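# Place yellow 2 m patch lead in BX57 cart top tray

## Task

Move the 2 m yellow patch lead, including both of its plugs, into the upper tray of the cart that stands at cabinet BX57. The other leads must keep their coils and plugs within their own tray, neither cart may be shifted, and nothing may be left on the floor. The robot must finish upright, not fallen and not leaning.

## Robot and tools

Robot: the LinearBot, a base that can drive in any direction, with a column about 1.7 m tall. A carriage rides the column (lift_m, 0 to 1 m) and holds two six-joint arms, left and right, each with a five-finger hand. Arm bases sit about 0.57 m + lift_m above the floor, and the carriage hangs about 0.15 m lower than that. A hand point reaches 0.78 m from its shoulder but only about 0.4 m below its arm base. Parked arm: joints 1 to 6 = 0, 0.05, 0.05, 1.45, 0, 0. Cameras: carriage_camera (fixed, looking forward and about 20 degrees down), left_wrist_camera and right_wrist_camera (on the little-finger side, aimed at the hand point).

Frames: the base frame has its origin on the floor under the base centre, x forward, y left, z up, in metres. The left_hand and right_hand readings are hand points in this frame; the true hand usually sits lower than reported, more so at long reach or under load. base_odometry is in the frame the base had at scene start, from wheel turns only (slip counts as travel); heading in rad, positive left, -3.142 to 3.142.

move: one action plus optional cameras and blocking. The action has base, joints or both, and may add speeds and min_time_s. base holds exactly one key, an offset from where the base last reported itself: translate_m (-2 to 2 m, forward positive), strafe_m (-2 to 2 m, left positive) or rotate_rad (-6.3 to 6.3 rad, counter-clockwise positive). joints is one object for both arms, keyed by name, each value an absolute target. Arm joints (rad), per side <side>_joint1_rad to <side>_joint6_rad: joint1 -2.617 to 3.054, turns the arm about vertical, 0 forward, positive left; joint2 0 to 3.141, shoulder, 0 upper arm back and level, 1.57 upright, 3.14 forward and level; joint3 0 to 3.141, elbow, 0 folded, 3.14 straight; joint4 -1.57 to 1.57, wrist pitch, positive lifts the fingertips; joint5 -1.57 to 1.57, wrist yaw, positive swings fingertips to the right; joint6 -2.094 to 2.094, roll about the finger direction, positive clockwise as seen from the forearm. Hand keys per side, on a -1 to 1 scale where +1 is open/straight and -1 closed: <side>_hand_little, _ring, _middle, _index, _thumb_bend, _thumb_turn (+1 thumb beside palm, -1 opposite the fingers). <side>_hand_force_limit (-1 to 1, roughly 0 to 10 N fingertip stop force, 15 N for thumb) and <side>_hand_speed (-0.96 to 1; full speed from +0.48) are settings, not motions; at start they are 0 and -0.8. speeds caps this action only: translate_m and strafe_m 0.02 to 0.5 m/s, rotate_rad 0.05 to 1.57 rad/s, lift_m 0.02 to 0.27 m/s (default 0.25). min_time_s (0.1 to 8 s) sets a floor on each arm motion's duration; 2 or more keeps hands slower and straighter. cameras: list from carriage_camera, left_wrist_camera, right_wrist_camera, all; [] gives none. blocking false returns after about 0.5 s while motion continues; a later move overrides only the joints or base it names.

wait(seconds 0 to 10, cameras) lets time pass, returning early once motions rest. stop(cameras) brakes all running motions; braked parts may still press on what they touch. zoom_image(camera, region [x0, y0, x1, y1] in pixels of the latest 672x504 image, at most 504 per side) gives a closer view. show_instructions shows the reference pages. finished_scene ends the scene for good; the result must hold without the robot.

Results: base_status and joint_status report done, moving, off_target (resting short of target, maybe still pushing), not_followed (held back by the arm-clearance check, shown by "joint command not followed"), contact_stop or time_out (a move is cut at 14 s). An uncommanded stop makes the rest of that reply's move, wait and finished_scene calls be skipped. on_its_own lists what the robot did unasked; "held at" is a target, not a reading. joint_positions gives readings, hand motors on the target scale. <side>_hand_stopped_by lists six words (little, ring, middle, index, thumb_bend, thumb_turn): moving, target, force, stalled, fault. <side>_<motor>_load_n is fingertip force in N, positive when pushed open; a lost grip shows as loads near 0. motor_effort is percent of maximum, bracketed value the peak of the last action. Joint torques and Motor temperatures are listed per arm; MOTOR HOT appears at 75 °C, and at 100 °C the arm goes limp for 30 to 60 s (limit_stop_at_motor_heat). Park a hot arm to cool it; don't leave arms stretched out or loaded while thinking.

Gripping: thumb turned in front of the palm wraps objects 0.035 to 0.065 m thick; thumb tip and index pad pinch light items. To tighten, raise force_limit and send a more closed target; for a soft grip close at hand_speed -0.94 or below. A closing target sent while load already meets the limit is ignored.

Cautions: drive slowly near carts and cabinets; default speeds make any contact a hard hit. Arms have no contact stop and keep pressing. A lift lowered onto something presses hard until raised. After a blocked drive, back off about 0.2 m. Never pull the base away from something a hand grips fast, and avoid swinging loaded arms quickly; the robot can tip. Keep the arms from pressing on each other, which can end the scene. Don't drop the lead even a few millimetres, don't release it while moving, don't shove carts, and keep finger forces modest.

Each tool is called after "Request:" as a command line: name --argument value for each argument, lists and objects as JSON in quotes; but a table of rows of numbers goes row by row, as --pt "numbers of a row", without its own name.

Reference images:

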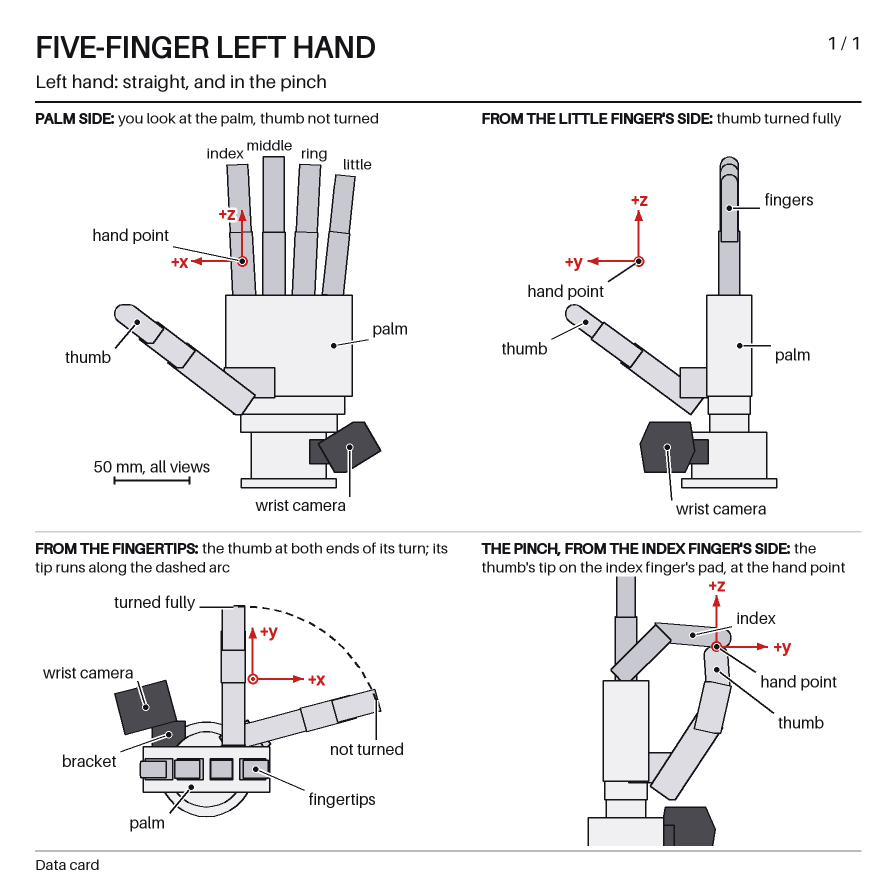

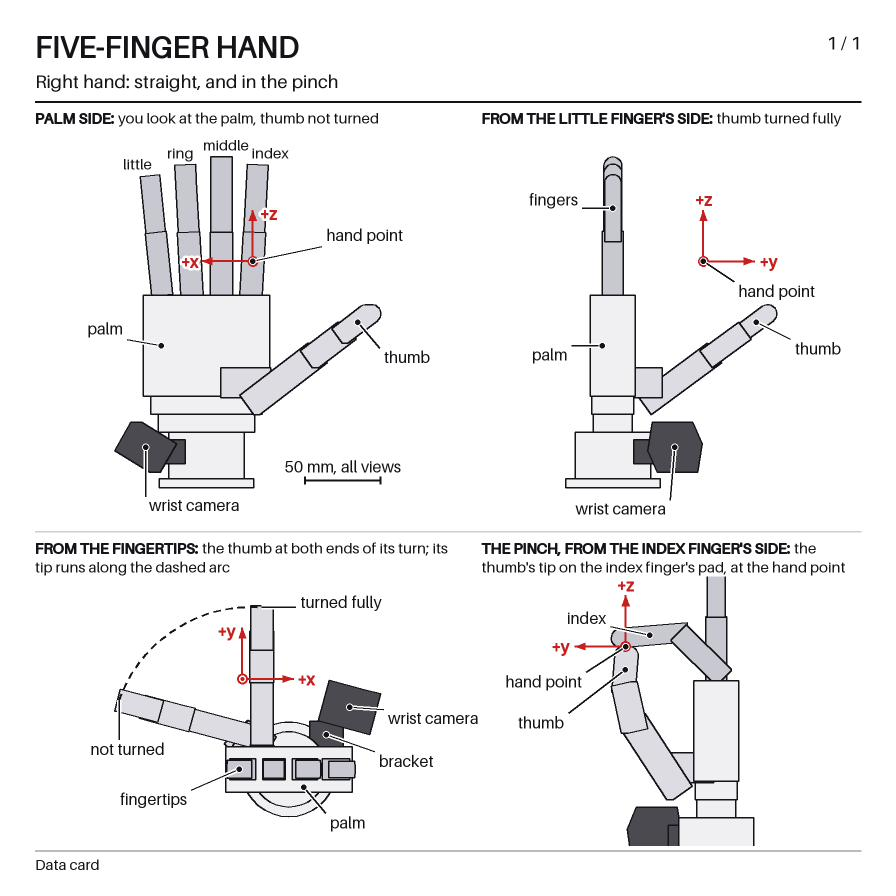

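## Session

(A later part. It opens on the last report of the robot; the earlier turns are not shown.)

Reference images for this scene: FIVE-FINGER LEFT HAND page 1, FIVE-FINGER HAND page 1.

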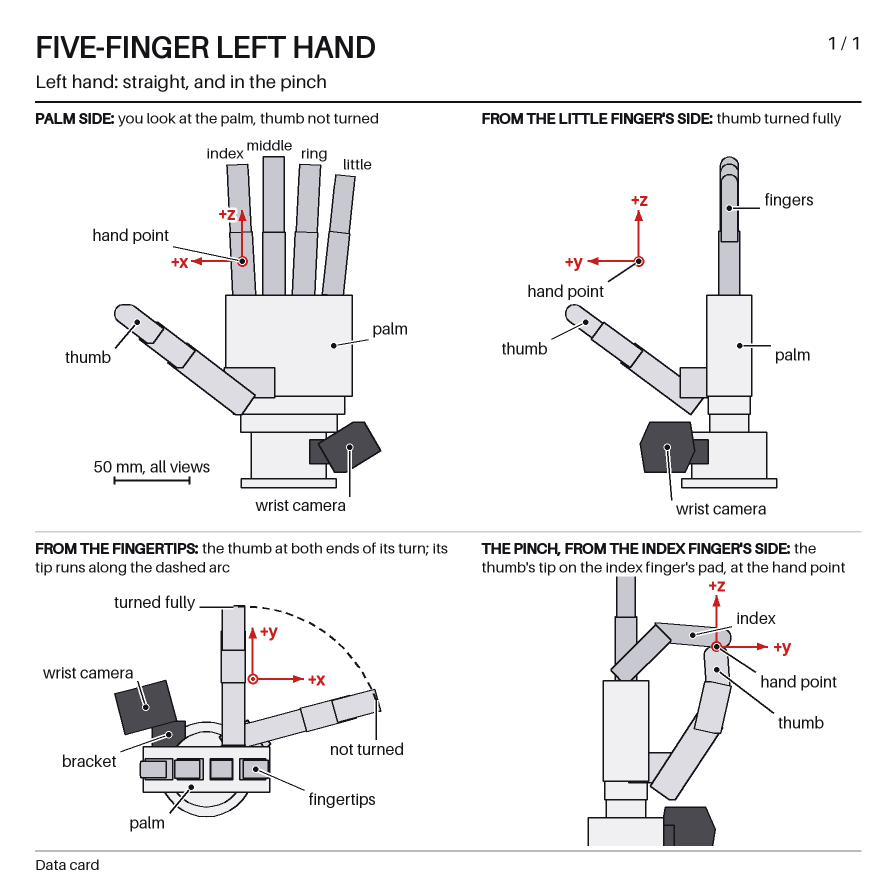

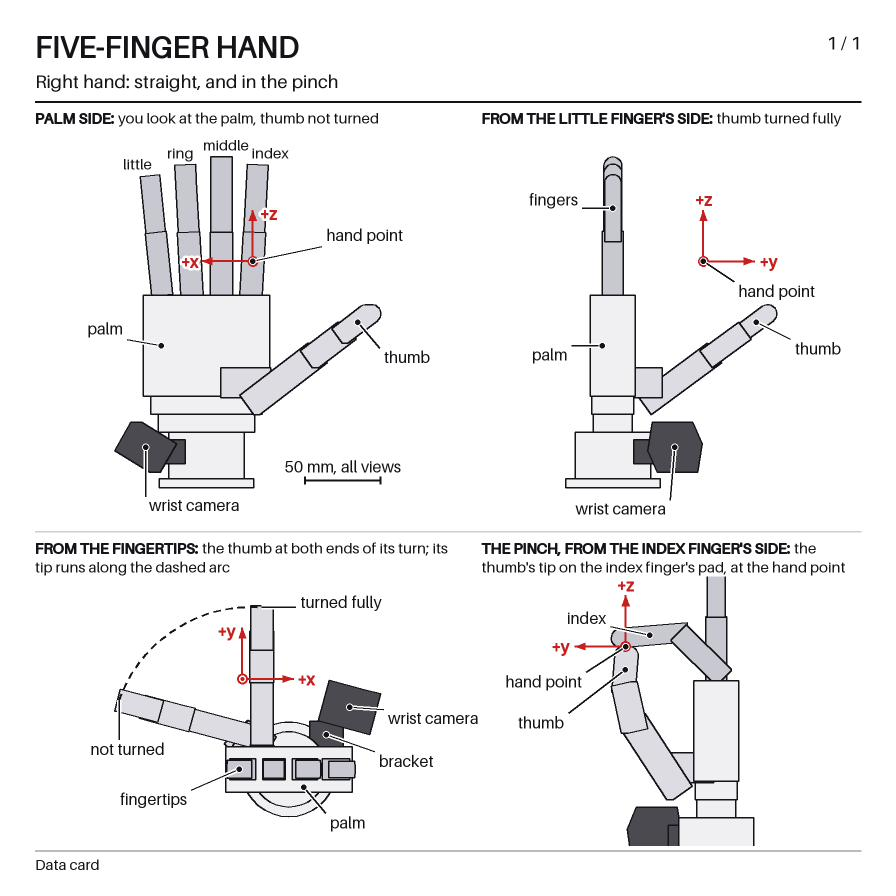

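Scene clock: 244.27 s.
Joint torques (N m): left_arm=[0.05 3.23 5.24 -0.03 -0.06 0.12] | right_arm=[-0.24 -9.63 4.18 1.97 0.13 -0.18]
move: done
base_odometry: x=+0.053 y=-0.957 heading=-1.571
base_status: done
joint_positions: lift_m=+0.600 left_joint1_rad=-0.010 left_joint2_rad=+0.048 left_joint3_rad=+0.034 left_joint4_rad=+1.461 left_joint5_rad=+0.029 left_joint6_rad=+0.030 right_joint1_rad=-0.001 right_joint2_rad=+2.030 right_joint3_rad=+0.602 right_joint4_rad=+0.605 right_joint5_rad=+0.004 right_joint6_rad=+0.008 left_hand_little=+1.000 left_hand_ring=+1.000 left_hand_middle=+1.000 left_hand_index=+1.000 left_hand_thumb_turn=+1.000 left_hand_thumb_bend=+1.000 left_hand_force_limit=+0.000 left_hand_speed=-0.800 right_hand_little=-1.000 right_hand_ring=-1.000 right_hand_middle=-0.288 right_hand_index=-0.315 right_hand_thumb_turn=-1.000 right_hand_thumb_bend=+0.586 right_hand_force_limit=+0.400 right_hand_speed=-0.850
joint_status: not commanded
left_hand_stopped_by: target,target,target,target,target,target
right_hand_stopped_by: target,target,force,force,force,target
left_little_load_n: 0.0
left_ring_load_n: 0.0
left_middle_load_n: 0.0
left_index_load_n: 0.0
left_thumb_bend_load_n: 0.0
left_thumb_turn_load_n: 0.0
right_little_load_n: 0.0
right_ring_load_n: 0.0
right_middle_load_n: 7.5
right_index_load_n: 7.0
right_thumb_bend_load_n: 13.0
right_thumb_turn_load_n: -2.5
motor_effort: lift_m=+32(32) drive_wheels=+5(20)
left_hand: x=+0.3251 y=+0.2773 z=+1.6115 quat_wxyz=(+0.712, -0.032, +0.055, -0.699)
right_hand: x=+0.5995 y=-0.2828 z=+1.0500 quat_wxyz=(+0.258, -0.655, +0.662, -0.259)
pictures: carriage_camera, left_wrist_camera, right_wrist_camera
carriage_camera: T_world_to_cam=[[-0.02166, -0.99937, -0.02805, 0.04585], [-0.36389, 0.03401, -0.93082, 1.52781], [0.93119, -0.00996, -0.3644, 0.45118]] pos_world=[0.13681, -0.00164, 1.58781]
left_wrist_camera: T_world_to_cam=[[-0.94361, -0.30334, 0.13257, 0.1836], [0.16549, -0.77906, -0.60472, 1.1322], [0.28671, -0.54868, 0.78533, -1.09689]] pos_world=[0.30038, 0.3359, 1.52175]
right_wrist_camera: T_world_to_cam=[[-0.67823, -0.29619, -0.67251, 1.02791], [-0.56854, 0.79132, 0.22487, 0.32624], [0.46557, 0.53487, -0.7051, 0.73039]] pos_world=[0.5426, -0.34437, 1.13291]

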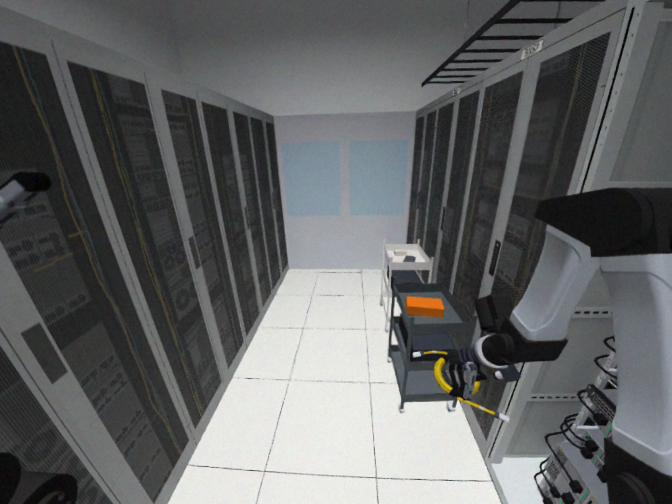

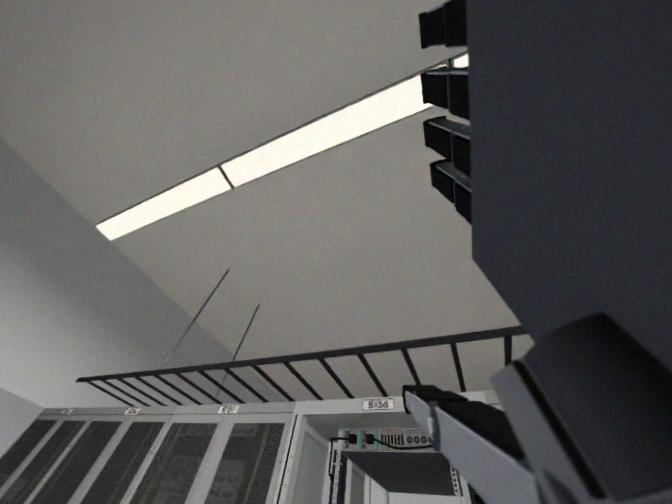

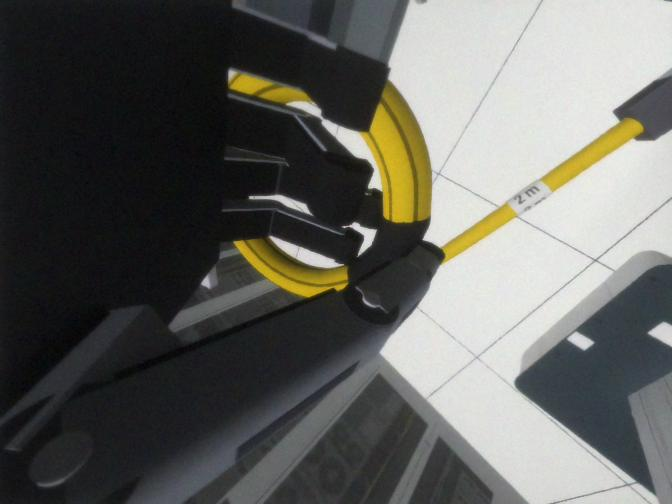

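Request:
move --base '{"strafe_m": 0.12}' --speeds '{"strafe_m": 0.12}'

Request:
move --base '{"translate_m": 0.7}' --speeds '{"translate_m": 0.25}' --cameras '["all"]'

Request:
zoom_image --camera "left_wrist_camera" --region '[0, 340, 440, 504]'

Request:
zoom_image --camera "carriage_camera" --region '[360, 240, 560, 440]'

Scene clock: 246.67 s.
Joint torques (N m): left_arm=[0.12 3.08 5.42 -0.04 -0.06 0.12] | right_arm=[-0.31 -9.54 4.25 1.93 0.14 -0.18]
move: done
base_odometry: x=+0.173 y=-0.957 heading=-1.572
base_status: done
joint_positions: lift_m=+0.600 left_joint1_rad=-0.010 left_joint2_rad=+0.048 left_joint3_rad=+0.034 left_joint4_rad=+1.461 left_joint5_rad=+0.029 left_joint6_rad=+0.030 right_joint1_rad=+0.000 right_joint2_rad=+2.029 right_joint3_rad=+0.602 right_joint4_rad=+0.604 right_joint5_rad=+0.003 right_joint6_rad=+0.008 left_hand_little=+1.000 left_hand_ring=+1.000 left_hand_middle=+1.000 left_hand_index=+1.000 left_hand_thumb_turn=+1.000 left_hand_thumb_bend=+1.000 left_hand_force_limit=+0.000 left_hand_speed=-0.800 right_hand_little=-1.000 right_hand_ring=-1.000 right_hand_middle=-0.288 right_hand_index=-0.315 right_hand_thumb_turn=-1.000 right_hand_thumb_bend=+0.586 right_hand_force_limit=+0.400 right_hand_speed=-0.850
joint_status: not commanded
left_hand_stopped_by: target,target,target,target,target,target
right_hand_stopped_by: target,target,force,force,force,target
left_little_load_n: 0.0
left_ring_load_n: 0.0
left_middle_load_n: 0.0
left_index_load_n: 0.0
left_thumb_bend_load_n: 0.0
left_thumb_turn_load_n: 0.0
right_little_load_n: 0.0
right_ring_load_n: 0.0
right_middle_load_n: 7.5
right_index_load_n: 7.0
right_thumb_bend_load_n: 12.5
right_thumb_turn_load_n: -2.5
motor_effort: lift_m=+32(32) drive_wheels=+0(16)
left_hand: x=+0.3250 y=+0.2774 z=+1.6115 quat_wxyz=(+0.712, -0.032, +0.055, -0.699)
right_hand: x=+0.5995 y=-0.2821 z=+1.0502 quat_wxyz=(+0.259, -0.655, +0.661, -0.258)
pictures: none

Scene clock: 250.77 s.
Joint torques (N m): left_arm=[0.03 3.17 5.39 0.01 -0.06 0.12] | right_arm=[-0.28 -9.55 4.26 1.92 0.14 -0.18]
move: done
base_odometry: x=+0.173 y=-1.657 heading=-1.571
base_status: done
joint_positions: lift_m=+0.600 left_joint1_rad=-0.010 left_joint2_rad=+0.048 left_joint3_rad=+0.034 left_joint4_rad=+1.459 left_joint5_rad=+0.029 left_joint6_rad=+0.030 right_joint1_rad=+0.000 right_joint2_rad=+2.029 right_joint3_rad=+0.602 right_joint4_rad=+0.603 right_joint5_rad=+0.003 right_joint6_rad=+0.008 left_hand_little=+1.000 left_hand_ring=+1.000 left_hand_middle=+1.000 left_hand_index=+1.000 left_hand_thumb_turn=+1.000 left_hand_thumb_bend=+1.000 left_hand_force_limit=+0.000 left_hand_speed=-0.800 right_hand_little=-1.000 right_hand_ring=-1.000 right_hand_middle=-0.288 right_hand_index=-0.315 right_hand_thumb_turn=-1.000 right_hand_thumb_bend=+0.586 right_hand_force_limit=+0.400 right_hand_speed=-0.850
joint_status: not commanded
left_hand_stopped_by: target,target,target,target,target,target
right_hand_stopped_by: target,target,force,force,force,target
left_little_load_n: 0.0
left_ring_load_n: 0.0
left_middle_load_n: 0.5
left_index_load_n: 0.0
left_thumb_bend_load_n: 0.0
left_thumb_turn_load_n: 0.0
right_little_load_n: 0.0
right_ring_load_n: 0.0
right_middle_load_n: 7.5
right_index_load_n: 7.0
right_thumb_bend_load_n: 13.0
right_thumb_turn_load_n: -2.5
motor_effort: lift_m=+32(32) drive_wheels=-6(20)
left_hand: x=+0.3257 y=+0.2774 z=+1.6113 quat_wxyz=(+0.712, -0.033, +0.056, -0.699)
right_hand: x=+0.5994 y=-0.2821 z=+1.0501 quat_wxyz=(+0.258, -0.655, +0.661, -0.258)
pictures: carriage_camera, left_wrist_camera, right_wrist_camera
carriage_camera: T_world_to_cam=[[-0.02166, -0.99937, -0.02805, 0.04585], [-0.36389, 0.03401, -0.93082, 1.52781], [0.93119, -0.00996, -0.3644, 0.45118]] pos_world=[0.13681, -0.00164, 1.58781]
left_wrist_camera: T_world_to_cam=[[-0.9432, -0.30368, 0.13473, 0.18061], [0.16437, -0.77899, -0.60511, 1.133], [0.28871, -0.5486, 0.78466, -1.09651]] pos_world=[0.30069, 0.3359, 1.52164]
right_wrist_camera: T_world_to_cam=[[-0.6779, -0.29714, -0.67243, 1.02756], [-0.57004, 0.79005, 0.22555, 0.32534], [0.46424, 0.53621, -0.70495, 0.73116]] pos_world=[0.5426, -0.34377, 1.13301]

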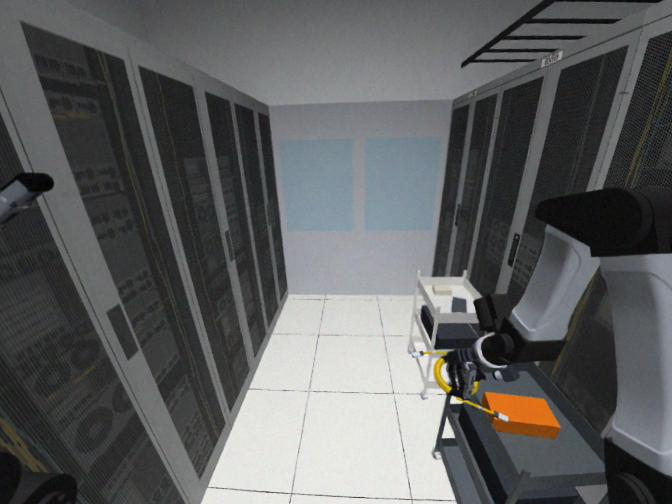

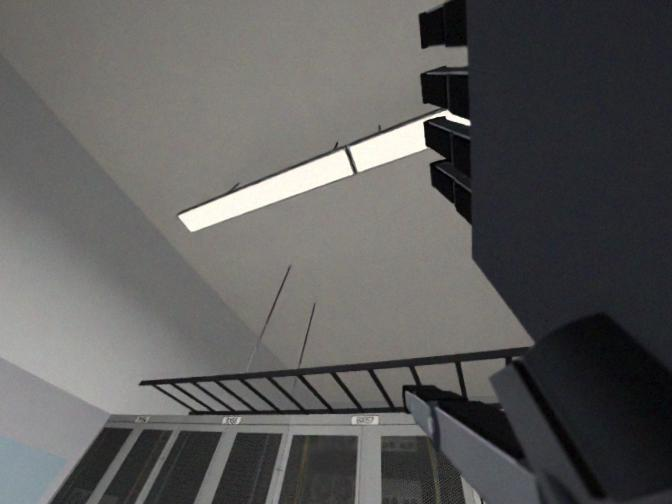

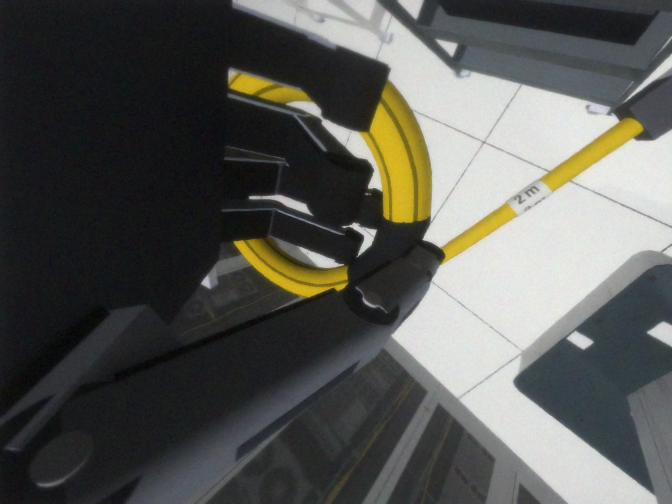

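Scaled by 1.145 from the camera's image (finer frame: 960x720).

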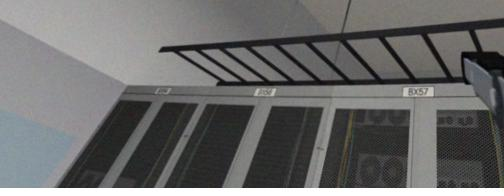

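Scaled by 2.520 from the camera's image (finer frame: 960x720).

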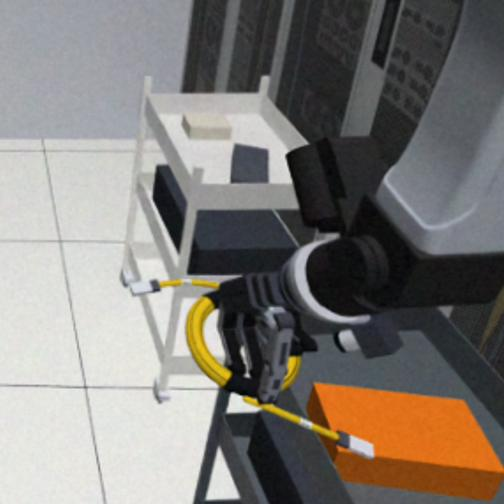

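Request:
move --base '{"strafe_m": 0.1}' --speeds '{"strafe_m": 0.12}'

Request:
move --base '{"translate_m": 0.95}' --speeds '{"translate_m": 0.25}'

Request:
move --base '{"rotate_rad": -1.571}' --speeds '{"rotate_rad": 0.5}' --cameras '["all"]'

Request:
zoom_image --camera "left_wrist_camera" --region '[0, 340, 440, 504]'

Request:
zoom_image --camera "carriage_camera" --region '[240, 280, 540, 504]'

Scene clock: 252.83 s.
Joint torques (N m): left_arm=[0.06 3.14 5.29 -0.04 -0.06 0.11] | right_arm=[-0.43 -9.51 4.19 1.96 0.14 -0.18]
move: done
base_odometry: x=+0.273 y=-1.658 heading=-1.571
base_status: done
joint_positions: lift_m=+0.600 left_joint1_rad=-0.010 left_joint2_rad=+0.048 left_joint3_rad=+0.034 left_joint4_rad=+1.461 left_joint5_rad=+0.030 left_joint6_rad=+0.030 right_joint1_rad=+0.002 right_joint2_rad=+2.029 right_joint3_rad=+0.602 right_joint4_rad=+0.603 right_joint5_rad=+0.003 right_joint6_rad=+0.008 left_hand_little=+1.000 left_hand_ring=+1.000 left_hand_middle=+1.000 left_hand_index=+1.000 left_hand_thumb_turn=+1.000 left_hand_thumb_bend=+1.000 left_hand_force_limit=+0.000 left_hand_speed=-0.800 right_hand_little=-1.000 right_hand_ring=-1.000 right_hand_middle=-0.288 right_hand_index=-0.315 right_hand_thumb_turn=-1.000 right_hand_thumb_bend=+0.586 right_hand_force_limit=+0.400 right_hand_speed=-0.850
joint_status: not commanded
left_hand_stopped_by: target,target,target,target,target,target
right_hand_stopped_by: target,target,force,force,force,target
left_little_load_n: 0.0
left_ring_load_n: 0.0
left_middle_load_n: 0.0
left_index_load_n: 0.0
left_thumb_bend_load_n: 0.0
left_thumb_turn_load_n: 0.0
right_little_load_n: -0.5
right_ring_load_n: 0.0
right_middle_load_n: 7.5
right_index_load_n: 6.5
right_thumb_bend_load_n: 13.0
right_thumb_turn_load_n: -2.5
motor_effort: lift_m=+32(32) drive_wheels=-3(17)
left_hand: x=+0.3251 y=+0.2773 z=+1.6115 quat_wxyz=(+0.712, -0.032, +0.055, -0.699)
right_hand: x=+0.5992 y=-0.2816 z=+1.0500 quat_wxyz=(+0.259, -0.656, +0.661, -0.258)
pictures: none

Scene clock: 257.93 s.
Joint torques (N m): left_arm=[0.05 3.08 5.42 0.04 -0.06 0.12] | right_arm=[-0.42 -9.54 4.27 1.96 0.14 -0.18]
move: done
base_odometry: x=+0.273 y=-2.608 heading=-1.571
base_status: done
joint_positions: lift_m=+0.600 left_joint1_rad=-0.010 left_joint2_rad=+0.048 left_joint3_rad=+0.034 left_joint4_rad=+1.459 left_joint5_rad=+0.030 left_joint6_rad=+0.030 right_joint1_rad=+0.002 right_joint2_rad=+2.029 right_joint3_rad=+0.602 right_joint4_rad=+0.602 right_joint5_rad=+0.003 right_joint6_rad=+0.008 left_hand_little=+1.000 left_hand_ring=+1.000 left_hand_middle=+1.000 left_hand_index=+1.000 left_hand_thumb_turn=+1.000 left_hand_thumb_bend=+1.000 left_hand_force_limit=+0.000 left_hand_speed=-0.800 right_hand_little=-1.000 right_hand_ring=-1.000 right_hand_middle=-0.288 right_hand_index=-0.315 right_hand_thumb_turn=-1.000 right_hand_thumb_bend=+0.586 right_hand_force_limit=+0.400 right_hand_speed=-0.850
joint_status: not commanded
left_hand_stopped_by: target,target,target,target,target,target
right_hand_stopped_by: target,target,force,force,force,target
left_little_load_n: 0.0
left_ring_load_n: 0.0
left_middle_load_n: 0.0
left_index_load_n: 0.0
left_thumb_bend_load_n: 0.0
left_thumb_turn_load_n: 0.0
right_little_load_n: 0.0
right_ring_load_n: 0.0
right_middle_load_n: 8.0
right_index_load_n: 7.0
right_thumb_bend_load_n: 13.0
right_thumb_turn_load_n: -3.0
motor_effort: lift_m=+32(32) drive_wheels=-5(20)
left_hand: x=+0.3257 y=+0.2773 z=+1.6113 quat_wxyz=(+0.712, -0.033, +0.056, -0.699)
right_hand: x=+0.5991 y=-0.2816 z=+1.0501 quat_wxyz=(+0.258, -0.656, +0.661, -0.258)
pictures: none

Scene clock: 262.00 s.
Joint torques (N m): left_arm=[0.05 3.15 5.41 -0.01 -0.06 0.12] | right_arm=[-0.34 -9.52 4.26 1.98 0.14 -0.18]
move: done
base_odometry: x=+0.273 y=-2.608 heading=+3.142
base_status: done
joint_positions: lift_m=+0.600 left_joint1_rad=-0.010 left_joint2_rad=+0.048 left_joint3_rad=+0.034 left_joint4_rad=+1.461 left_joint5_rad=+0.030 left_joint6_rad=+0.030 right_joint1_rad=+0.000 right_joint2_rad=+2.029 right_joint3_rad=+0.602 right_joint4_rad=+0.602 right_joint5_rad=+0.001 right_joint6_rad=+0.008 left_hand_little=+1.000 left_hand_ring=+1.000 left_hand_middle=+1.000 left_hand_index=+1.000 left_hand_thumb_turn=+1.000 left_hand_thumb_bend=+1.000 left_hand_force_limit=+0.000 left_hand_speed=-0.800 right_hand_little=-1.000 right_hand_ring=-1.000 right_hand_middle=-0.288 right_hand_index=-0.315 right_hand_thumb_turn=-1.000 right_hand_thumb_bend=+0.586 right_hand_force_limit=+0.400 right_hand_speed=-0.850
joint_status: not commanded
left_hand_stopped_by: target,target,target,target,target,target
right_hand_stopped_by: target,target,force,force,force,target
left_little_load_n: 0.0
left_ring_load_n: 0.0
left_middle_load_n: -0.5
left_index_load_n: 0.0
left_thumb_bend_load_n: 0.0
left_thumb_turn_load_n: 0.0
right_little_load_n: -0.5
right_ring_load_n: 0.0
right_middle_load_n: 7.5
right_index_load_n: 6.5
right_thumb_bend_load_n: 13.0
right_thumb_turn_load_n: -3.0
motor_effort: lift_m=+32(33) drive_wheels=+10(22)
left_hand: x=+0.3250 y=+0.2773 z=+1.6115 quat_wxyz=(+0.712, -0.032, +0.055, -0.699)
right_hand: x=+0.5991 y=-0.2818 z=+1.0501 quat_wxyz=(+0.259, -0.656, +0.661, -0.257)
pictures: carriage_camera, left_wrist_camera, right_wrist_camera
carriage_camera: T_world_to_cam=[[-0.02166, -0.99937, -0.02805, 0.04585], [-0.36389, 0.03401, -0.93082, 1.52781], [0.93119, -0.00996, -0.3644, 0.45118]] pos_world=[0.13681, -0.00164, 1.58781]
left_wrist_camera: T_world_to_cam=[[-0.94369, -0.30334, 0.13202, 0.18432], [0.16572, -0.77884, -0.60494, 1.13234], [0.28633, -0.549, 0.78525, -1.09658]] pos_world=[0.30028, 0.3358, 1.52175]
right_wrist_camera: T_world_to_cam=[[-0.67802, -0.29685, -0.67244, 1.02769], [-0.57084, 0.78898, 0.22728, 0.32332], [0.46307, 0.53795, -0.70439, 0.73174]] pos_world=[0.54251, -0.34367, 1.13301]

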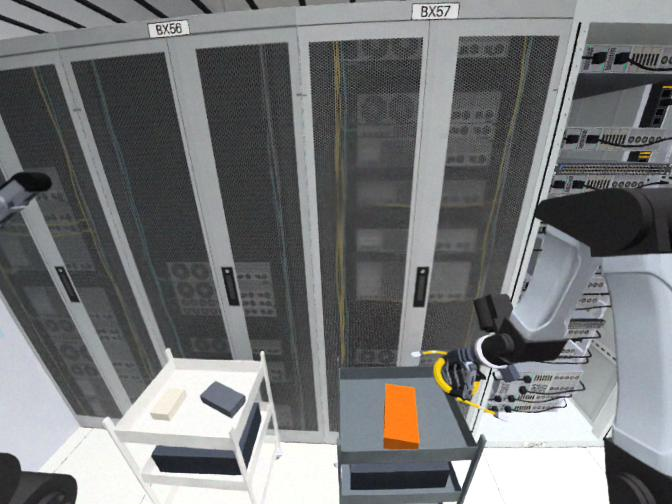

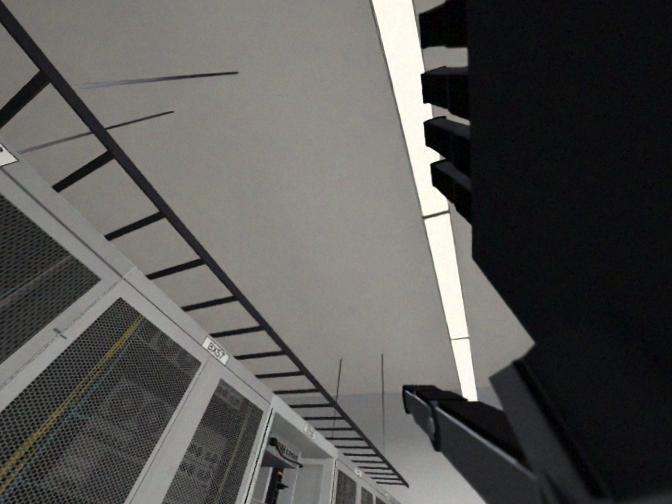

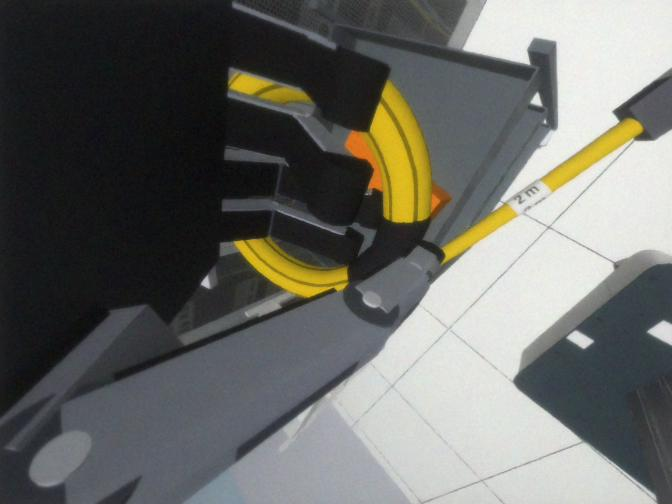

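Scaled by 1.145 from the camera's image (finer frame: 960x720).

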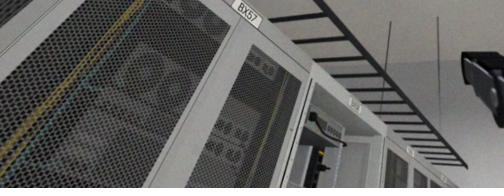

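Scaled by 1.680 from the camera's image (finer frame: 960x720).

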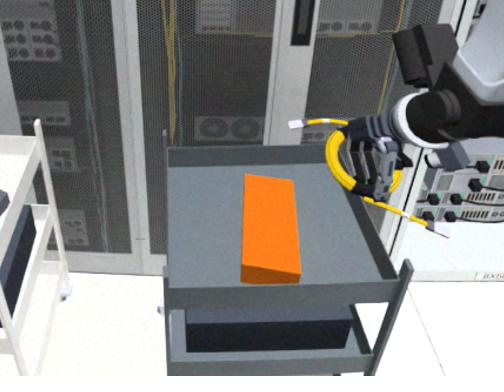

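Request:
move --base '{"strafe_m": 0.394}' --speeds '{"strafe_m": 0.15}'

Request:
move --joints '{"right_joint1_rad": -0.4, "right_joint2_rad": 2.697, "right_joint3_rad": 0.891, "right_joint4_rad": 1.022}' --min_time_s 3

Request:
move --base '{"translate_m": 0.14}' --speeds '{"translate_m": 0.1}' --cameras '["carriage_camera", "right_wrist_camera"]'

Request:
zoom_image --camera "carriage_camera" --region '[380, 320, 640, 504]'

Scene clock: 266.77 s.
Joint torques (N m): left_arm=[0.02 3.14 5.37 -0.05 -0.06 0.12] | right_arm=[-0.34 -9.57 4.22 2 0.16 -0.18]
move: done
base_odometry: x=+0.273 y=-3.002 heading=+3.141
base_status: done
joint_positions: lift_m=+0.600 left_joint1_rad=-0.010 left_joint2_rad=+0.048 left_joint3_rad=+0.034 left_joint4_rad=+1.461 left_joint5_rad=+0.030 left_joint6_rad=+0.030 right_joint1_rad=+0.001 right_joint2_rad=+2.029 right_joint3_rad=+0.602 right_joint4_rad=+0.602 right_joint5_rad=+0.001 right_joint6_rad=+0.008 left_hand_little=+1.000 left_hand_ring=+1.000 left_hand_middle=+1.000 left_hand_index=+1.000 left_hand_thumb_turn=+1.000 left_hand_thumb_bend=+1.000 left_hand_force_limit=+0.000 left_hand_speed=-0.800 right_hand_little=-1.000 right_hand_ring=-1.000 right_hand_middle=-0.288 right_hand_index=-0.315 right_hand_thumb_turn=-1.000 right_hand_thumb_bend=+0.586 right_hand_force_limit=+0.400 right_hand_speed=-0.850
joint_status: not commanded
left_hand_stopped_by: target,target,target,target,target,target
right_hand_stopped_by: target,target,force,force,force,target
left_little_load_n: 0.0
left_ring_load_n: 0.0
left_middle_load_n: 0.0
left_index_load_n: 0.0
left_thumb_bend_load_n: 0.0
left_thumb_turn_load_n: 0.0
right_little_load_n: -0.5
right_ring_load_n: 0.0
right_middle_load_n: 8.0
right_index_load_n: 7.0
right_thumb_bend_load_n: 12.5
right_thumb_turn_load_n: -2.5
motor_effort: lift_m=+32(33) drive_wheels=-6(21)
left_hand: x=+0.3250 y=+0.2773 z=+1.6115 quat_wxyz=(+0.712, -0.032, +0.055, -0.699)
right_hand: x=+0.5991 y=-0.2815 z=+1.0501 quat_wxyz=(+0.259, -0.656, +0.661, -0.257)
pictures: none

Scene clock: 270.07 s.
Joint torques (N m): left_arm=[0.02 3.1 5.39 -0.04 -0.06 0.12] | right_arm=[-0.75 -7.73 3.14 2.21 0.17 -0.18]
move: done
base_odometry: x=+0.273 y=-3.002 heading=+3.141
base_status: not commanded
joint_positions: lift_m=+0.600 left_joint1_rad=-0.010 left_joint2_rad=+0.048 left_joint3_rad=+0.034 left_joint4_rad=+1.461 left_joint5_rad=+0.030 left_joint6_rad=+0.030 right_joint1_rad=-0.395 right_joint2_rad=+2.685 right_joint3_rad=+0.879 right_joint4_rad=+0.992 right_joint5_rad=+0.000 right_joint6_rad=+0.008 left_hand_little=+1.000 left_hand_ring=+1.000 left_hand_middle=+1.000 left_hand_index=+1.000 left_hand_thumb_turn=+1.000 left_hand_thumb_bend=+1.000 left_hand_force_limit=+0.000 left_hand_speed=-0.800 right_hand_little=-1.000 right_hand_ring=-1.000 right_hand_middle=-0.288 right_hand_index=-0.315 right_hand_thumb_turn=-1.000 right_hand_thumb_bend=+0.586 right_hand_force_limit=+0.400 right_hand_speed=-0.850
joint_status: all done
left_hand_stopped_by: target,target,target,target,target,target
right_hand_stopped_by: target,target,force,force,force,target
left_little_load_n: 0.0
left_ring_load_n: 0.0
left_middle_load_n: 0.0
left_index_load_n: 0.0
left_thumb_bend_load_n: 0.0
left_thumb_turn_load_n: 0.0
right_little_load_n: 0.0
right_ring_load_n: 0.0
right_middle_load_n: 7.5
right_index_load_n: 7.0
right_thumb_bend_load_n: 13.0
right_thumb_turn_load_n: -3.0
motor_effort: lift_m=+32(33) drive_wheels=-8(12)
left_hand: x=+0.3250 y=+0.2773 z=+1.6115 quat_wxyz=(+0.712, -0.032, +0.055, -0.699)
right_hand: x=+0.6098 y=-0.4378 z=+0.9128 quat_wxyz=(+0.206, -0.512, +0.775, -0.307)
pictures: none

Scene clock: 272.30 s.
Joint torques (N m): left_arm=[0.02 3.15 5.44 -0.03 -0.06 0.12] | right_arm=[-0.54 -7.75 2.92 2.19 0.18 -0.18]
move: done
base_odometry: x=+0.133 y=-3.002 heading=+3.141
base_status: done
joint_positions: lift_m=+0.600 left_joint1_rad=-0.010 left_joint2_rad=+0.048 left_joint3_rad=+0.034 left_joint4_rad=+1.461 left_joint5_rad=+0.030 left_joint6_rad=+0.030 right_joint1_rad=-0.397 right_joint2_rad=+2.685 right_joint3_rad=+0.882 right_joint4_rad=+0.997 right_joint5_rad=-0.001 right_joint6_rad=+0.008 left_hand_little=+1.000 left_hand_ring=+1.000 left_hand_middle=+1.000 left_hand_index=+1.000 left_hand_thumb_turn=+1.000 left_hand_thumb_bend=+1.000 left_hand_force_limit=+0.000 left_hand_speed=-0.800 right_hand_little=-1.000 right_hand_ring=-1.000 right_hand_middle=-0.288 right_hand_index=-0.315 right_hand_thumb_turn=-1.000 right_hand_thumb_bend=+0.586 right_hand_force_limit=+0.400 right_hand_speed=-0.850
joint_status: not commanded
left_hand_stopped_by: target,target,target,target,target,target
right_hand_stopped_by: target,target,force,force,force,target
left_little_load_n: 0.0
left_ring_load_n: 0.0
left_middle_load_n: 0.0
left_index_load_n: 0.0
left_thumb_bend_load_n: 0.0
left_thumb_turn_load_n: 0.0
right_little_load_n: -0.5
right_ring_load_n: 0.0
right_middle_load_n: 7.5
right_index_load_n: 6.5
right_thumb_bend_load_n: 13.0
right_thumb_turn_load_n: -2.5
motor_effort: lift_m=+32(32) drive_wheels=+7(15)
left_hand: x=+0.3251 y=+0.2773 z=+1.6115 quat_wxyz=(+0.712, -0.032, +0.055, -0.699)
right_hand: x=+0.6118 y=-0.4394 z=+0.9139 quat_wxyz=(+0.208, -0.511, +0.775, -0.310)
carriage_camera: T_world_to_cam=[[-0.02166, -0.99937, -0.02805, 0.04585], [-0.36389, 0.03401, -0.93082, 1.52781], [0.93119, -0.00996, -0.3644, 0.45118]] pos_world=[0.13681, -0.00164, 1.58781]
right_wrist_camera: T_world_to_cam=[[-0.72861, -0.01597, -0.68475, 1.06347], [-0.22537, 0.94965, 0.21766, 0.35395], [0.64679, 0.31291, -0.69552, 0.49523]] pos_world=[0.5343, -0.47411, 0.99561]

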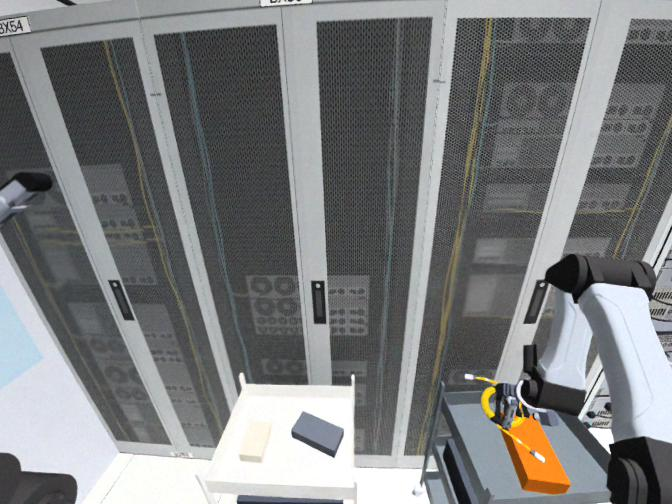

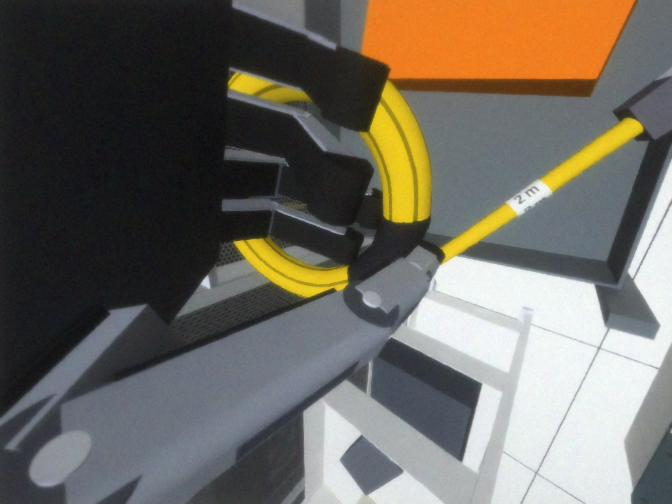

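Scaled by 1.938 from the camera's image (finer frame: 960x720).

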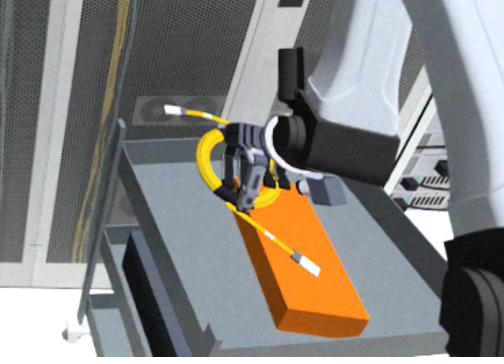

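Request:
move --joints '{"lift_m": 0.5}' --speeds '{"lift_m": 0.1}' --cameras '["carriage_camera", "right_wrist_camera"]'

Request:
zoom_image --camera "carriage_camera" --region '[400, 330, 600, 504]'

Scene clock: 273.80 s.
Joint torques (N m): left_arm=[0.02 3.04 5.38 -0.09 -0.06 0.12] | right_arm=[-0.51 -8.43 2.67 2.1 0.2 -0.18]
move: done
base_odometry: x=+0.133 y=-3.002 heading=+3.141
base_status: not commanded
joint_positions: lift_m=+0.500 left_joint1_rad=-0.010 left_joint2_rad=+0.048 left_joint3_rad=+0.034 left_joint4_rad=+1.462 left_joint5_rad=+0.030 left_joint6_rad=+0.030 right_joint1_rad=-0.397 right_joint2_rad=+2.692 right_joint3_rad=+0.884 right_joint4_rad=+1.005 right_joint5_rad=-0.001 right_joint6_rad=+0.008 left_hand_little=+1.000 left_hand_ring=+1.000 left_hand_middle=+1.000 left_hand_index=+1.000 left_hand_thumb_turn=+1.000 left_hand_thumb_bend=+1.000 left_hand_force_limit=+0.000 left_hand_speed=-0.800 right_hand_little=-1.000 right_hand_ring=-1.000 right_hand_middle=-0.288 right_hand_index=-0.315 right_hand_thumb_turn=-1.000 right_hand_thumb_bend=+0.586 right_hand_force_limit=+0.400 right_hand_speed=-0.850
joint_status: all done
left_hand_stopped_by: target,target,target,target,target,target
right_hand_stopped_by: target,target,force,force,force,target
left_little_load_n: 0.0
left_ring_load_n: 0.0
left_middle_load_n: 0.0
left_index_load_n: 0.0
left_thumb_bend_load_n: 0.0
left_thumb_turn_load_n: 0.0
right_little_load_n: 0.0
right_ring_load_n: 0.0
right_middle_load_n: 8.0
right_index_load_n: 6.5
right_thumb_bend_load_n: 13.0
right_thumb_turn_load_n: -3.0
motor_effort: lift_m=+27(29) drive_wheels=-5(10)
left_hand: x=+0.3248 y=+0.2773 z=+1.5120 quat_wxyz=(+0.712, -0.032, +0.055, -0.699)
right_hand: x=+0.6118 y=-0.4394 z=+0.8129 quat_wxyz=(+0.209, -0.510, +0.774, -0.311)
carriage_camera: T_world_to_cam=[[-0.02166, -0.99937, -0.02805, 0.04306], [-0.36389, 0.03401, -0.93082, 1.4351], [0.93119, -0.00996, -0.3644, 0.41489]] pos_world=[0.13681, -0.00164, 1.48821]
right_wrist_camera: T_world_to_cam=[[-0.72719, -0.01662, -0.68624, 0.99436], [-0.22586, 0.94984, 0.21633, 0.37745], [0.64822, 0.3123, -0.69446, 0.42305]] pos_world=[0.5341, -0.47411, 0.89451]

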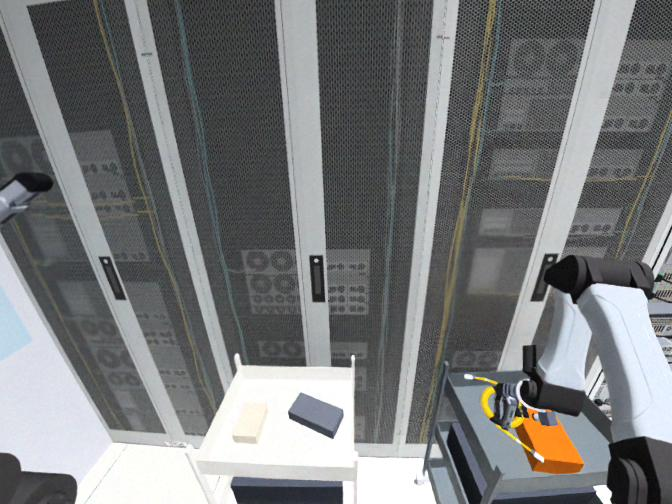

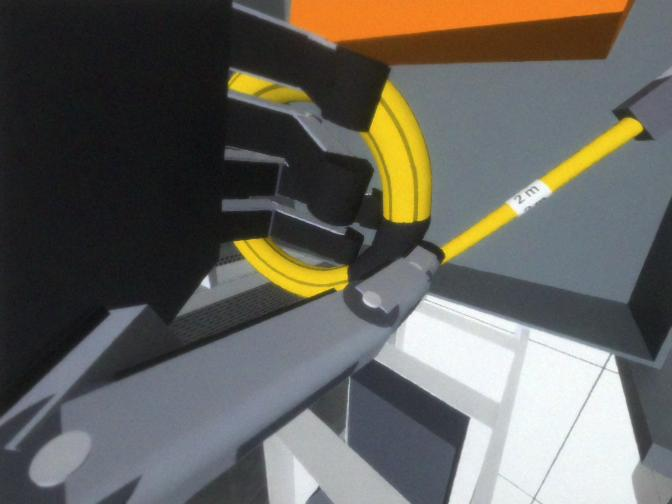

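Scaled by 2.520 from the camera's image (finer frame: 960x720).

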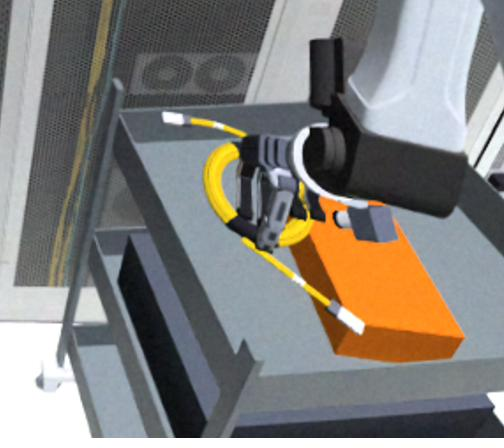

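Request:
move --base '{"translate_m": 0.053}' --joints '{"right_joint1_rad": -0.505, "right_joint2_rad": 2.697, "right_joint3_rad": 0.891, "right_joint4_rad": 1.022}' --speeds '{"translate_m": 0.05}' --min_time_s 1.5

Request:
move --base '{"strafe_m": 0.027}' --joints '{"lift_m": 0.46}' --speeds '{"strafe_m": 0.05, "lift_m": 0.08}' --cameras '["carriage_camera", "right_wrist_camera"]'

Request:
zoom_image --camera "carriage_camera" --region '[400, 330, 600, 504]'

Scene clock: 276.27 s.
Joint torques (N m): left_arm=[0.02 3.18 5.31 -0.09 -0.07 0.12] | right_arm=[-0.73 -8.39 2.63 2.11 0.17 -0.17]
move: done
base_odometry: x=+0.080 y=-3.002 heading=-3.141
base_status: done
joint_positions: lift_m=+0.500 left_joint1_rad=-0.010 left_joint2_rad=+0.048 left_joint3_rad=+0.034 left_joint4_rad=+1.463 left_joint5_rad=+0.030 left_joint6_rad=+0.030 right_joint1_rad=-0.501 right_joint2_rad=+2.692 right_joint3_rad=+0.884 right_joint4_rad=+1.005 right_joint5_rad=-0.001 right_joint6_rad=+0.008 left_hand_little=+1.000 left_hand_ring=+1.000 left_hand_middle=+1.000 left_hand_index=+1.000 left_hand_thumb_turn=+1.000 left_hand_thumb_bend=+1.000 left_hand_force_limit=+0.000 left_hand_speed=-0.800 right_hand_little=-1.000 right_hand_ring=-1.000 right_hand_middle=-0.288 right_hand_index=-0.315 right_hand_thumb_turn=-1.000 right_hand_thumb_bend=+0.586 right_hand_force_limit=+0.400 right_hand_speed=-0.850
joint_status: all done
left_hand_stopped_by: target,target,target,target,target,target
right_hand_stopped_by: target,target,force,force,force,target
left_little_load_n: 0.0
left_ring_load_n: 0.0
left_middle_load_n: 0.0
left_index_load_n: 0.0
left_thumb_bend_load_n: 0.0
left_thumb_turn_load_n: 0.0
right_little_load_n: -0.5
right_ring_load_n: 0.0
right_middle_load_n: 7.5
right_index_load_n: 6.5
right_thumb_bend_load_n: 13.0
right_thumb_turn_load_n: -2.5
motor_effort: lift_m=+27(27) drive_wheels=-2(18)
left_hand: x=+0.3246 y=+0.2773 z=+1.5120 quat_wxyz=(+0.712, -0.032, +0.054, -0.699)
right_hand: x=+0.5967 y=-0.4783 z=+0.8129 quat_wxyz=(+0.192, -0.470, +0.800, -0.321)
pictures: none

Scene clock: 277.30 s.
Joint torques (N m): left_arm=[-0.03 3.11 5.44 -0.05 -0.07 0.12] | right_arm=[-0.57 -8.57 2.39 2.13 0.19 -0.18]
move: done
base_odometry: x=+0.079 y=-3.029 heading=+3.141
base_status: done
joint_positions: lift_m=+0.460 left_joint1_rad=-0.010 left_joint2_rad=+0.048 left_joint3_rad=+0.034 left_joint4_rad=+1.464 left_joint5_rad=+0.030 left_joint6_rad=+0.030 right_joint1_rad=-0.502 right_joint2_rad=+2.693 right_joint3_rad=+0.886 right_joint4_rad=+1.006 right_joint5_rad=-0.001 right_joint6_rad=+0.008 left_hand_little=+1.000 left_hand_ring=+1.000 left_hand_middle=+1.000 left_hand_index=+1.000 left_hand_thumb_turn=+1.000 left_hand_thumb_bend=+1.000 left_hand_force_limit=+0.000 left_hand_speed=-0.800 right_hand_little=-1.000 right_hand_ring=-1.000 right_hand_middle=-0.288 right_hand_index=-0.315 right_hand_thumb_turn=-1.000 right_hand_thumb_bend=+0.586 right_hand_force_limit=+0.400 right_hand_speed=-0.850
joint_status: all done
left_hand_stopped_by: target,target,target,target,target,target
right_hand_stopped_by: target,target,force,force,force,target
left_little_load_n: 0.0
left_ring_load_n: 0.0
left_middle_load_n: 0.0
left_index_load_n: 0.0
left_thumb_bend_load_n: 0.0
left_thumb_turn_load_n: 0.0
right_little_load_n: 0.0
right_ring_load_n: 0.0
right_middle_load_n: 8.0
right_index_load_n: 7.0
right_thumb_bend_load_n: 13.0
right_thumb_turn_load_n: -3.0
motor_effort: lift_m=+26(29) drive_wheels=-7(11)
left_hand: x=+0.3244 y=+0.2773 z=+1.4722 quat_wxyz=(+0.712, -0.031, +0.054, -0.699)
right_hand: x=+0.5975 y=-0.4791 z=+0.7731 quat_wxyz=(+0.193, -0.469, +0.799, -0.322)
carriage_camera: T_world_to_cam=[[-0.02166, -0.99937, -0.02805, 0.04194], [-0.36389, 0.03401, -0.93082, 1.39796], [0.93119, -0.00996, -0.3644, 0.40035]] pos_world=[0.13681, -0.00164, 1.44831]
right_wrist_camera: T_world_to_cam=[[-0.72311, 0.05869, -0.68823, 0.99119], [-0.12627, 0.96836, 0.21525, 0.37077], [0.67909, 0.24255, -0.69282, 0.36394]] pos_world=[0.51641, -0.50549, 0.85451]

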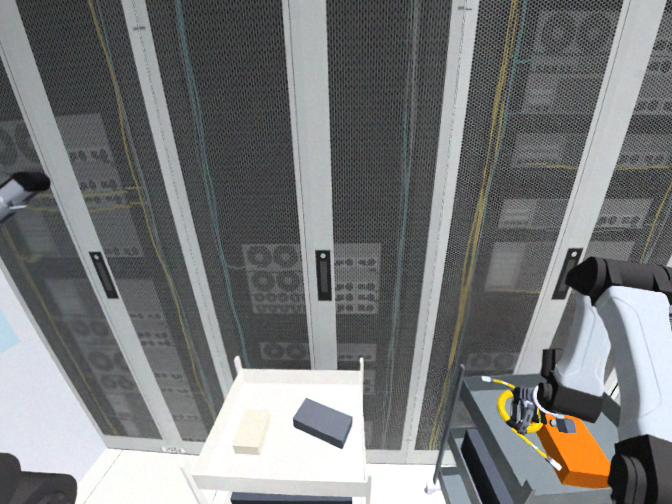

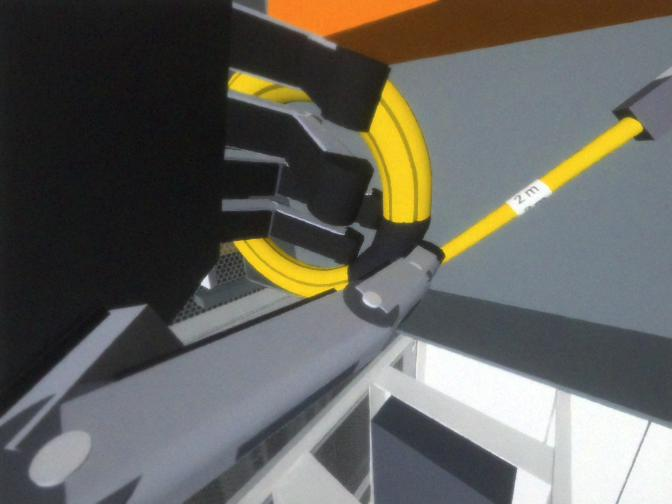

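Scaled by 2.520 from the camera's image (finer frame: 960x720).

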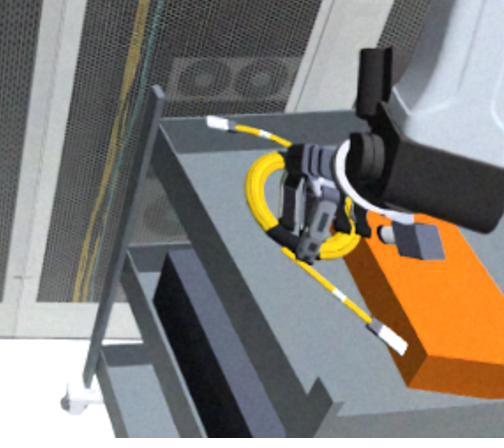

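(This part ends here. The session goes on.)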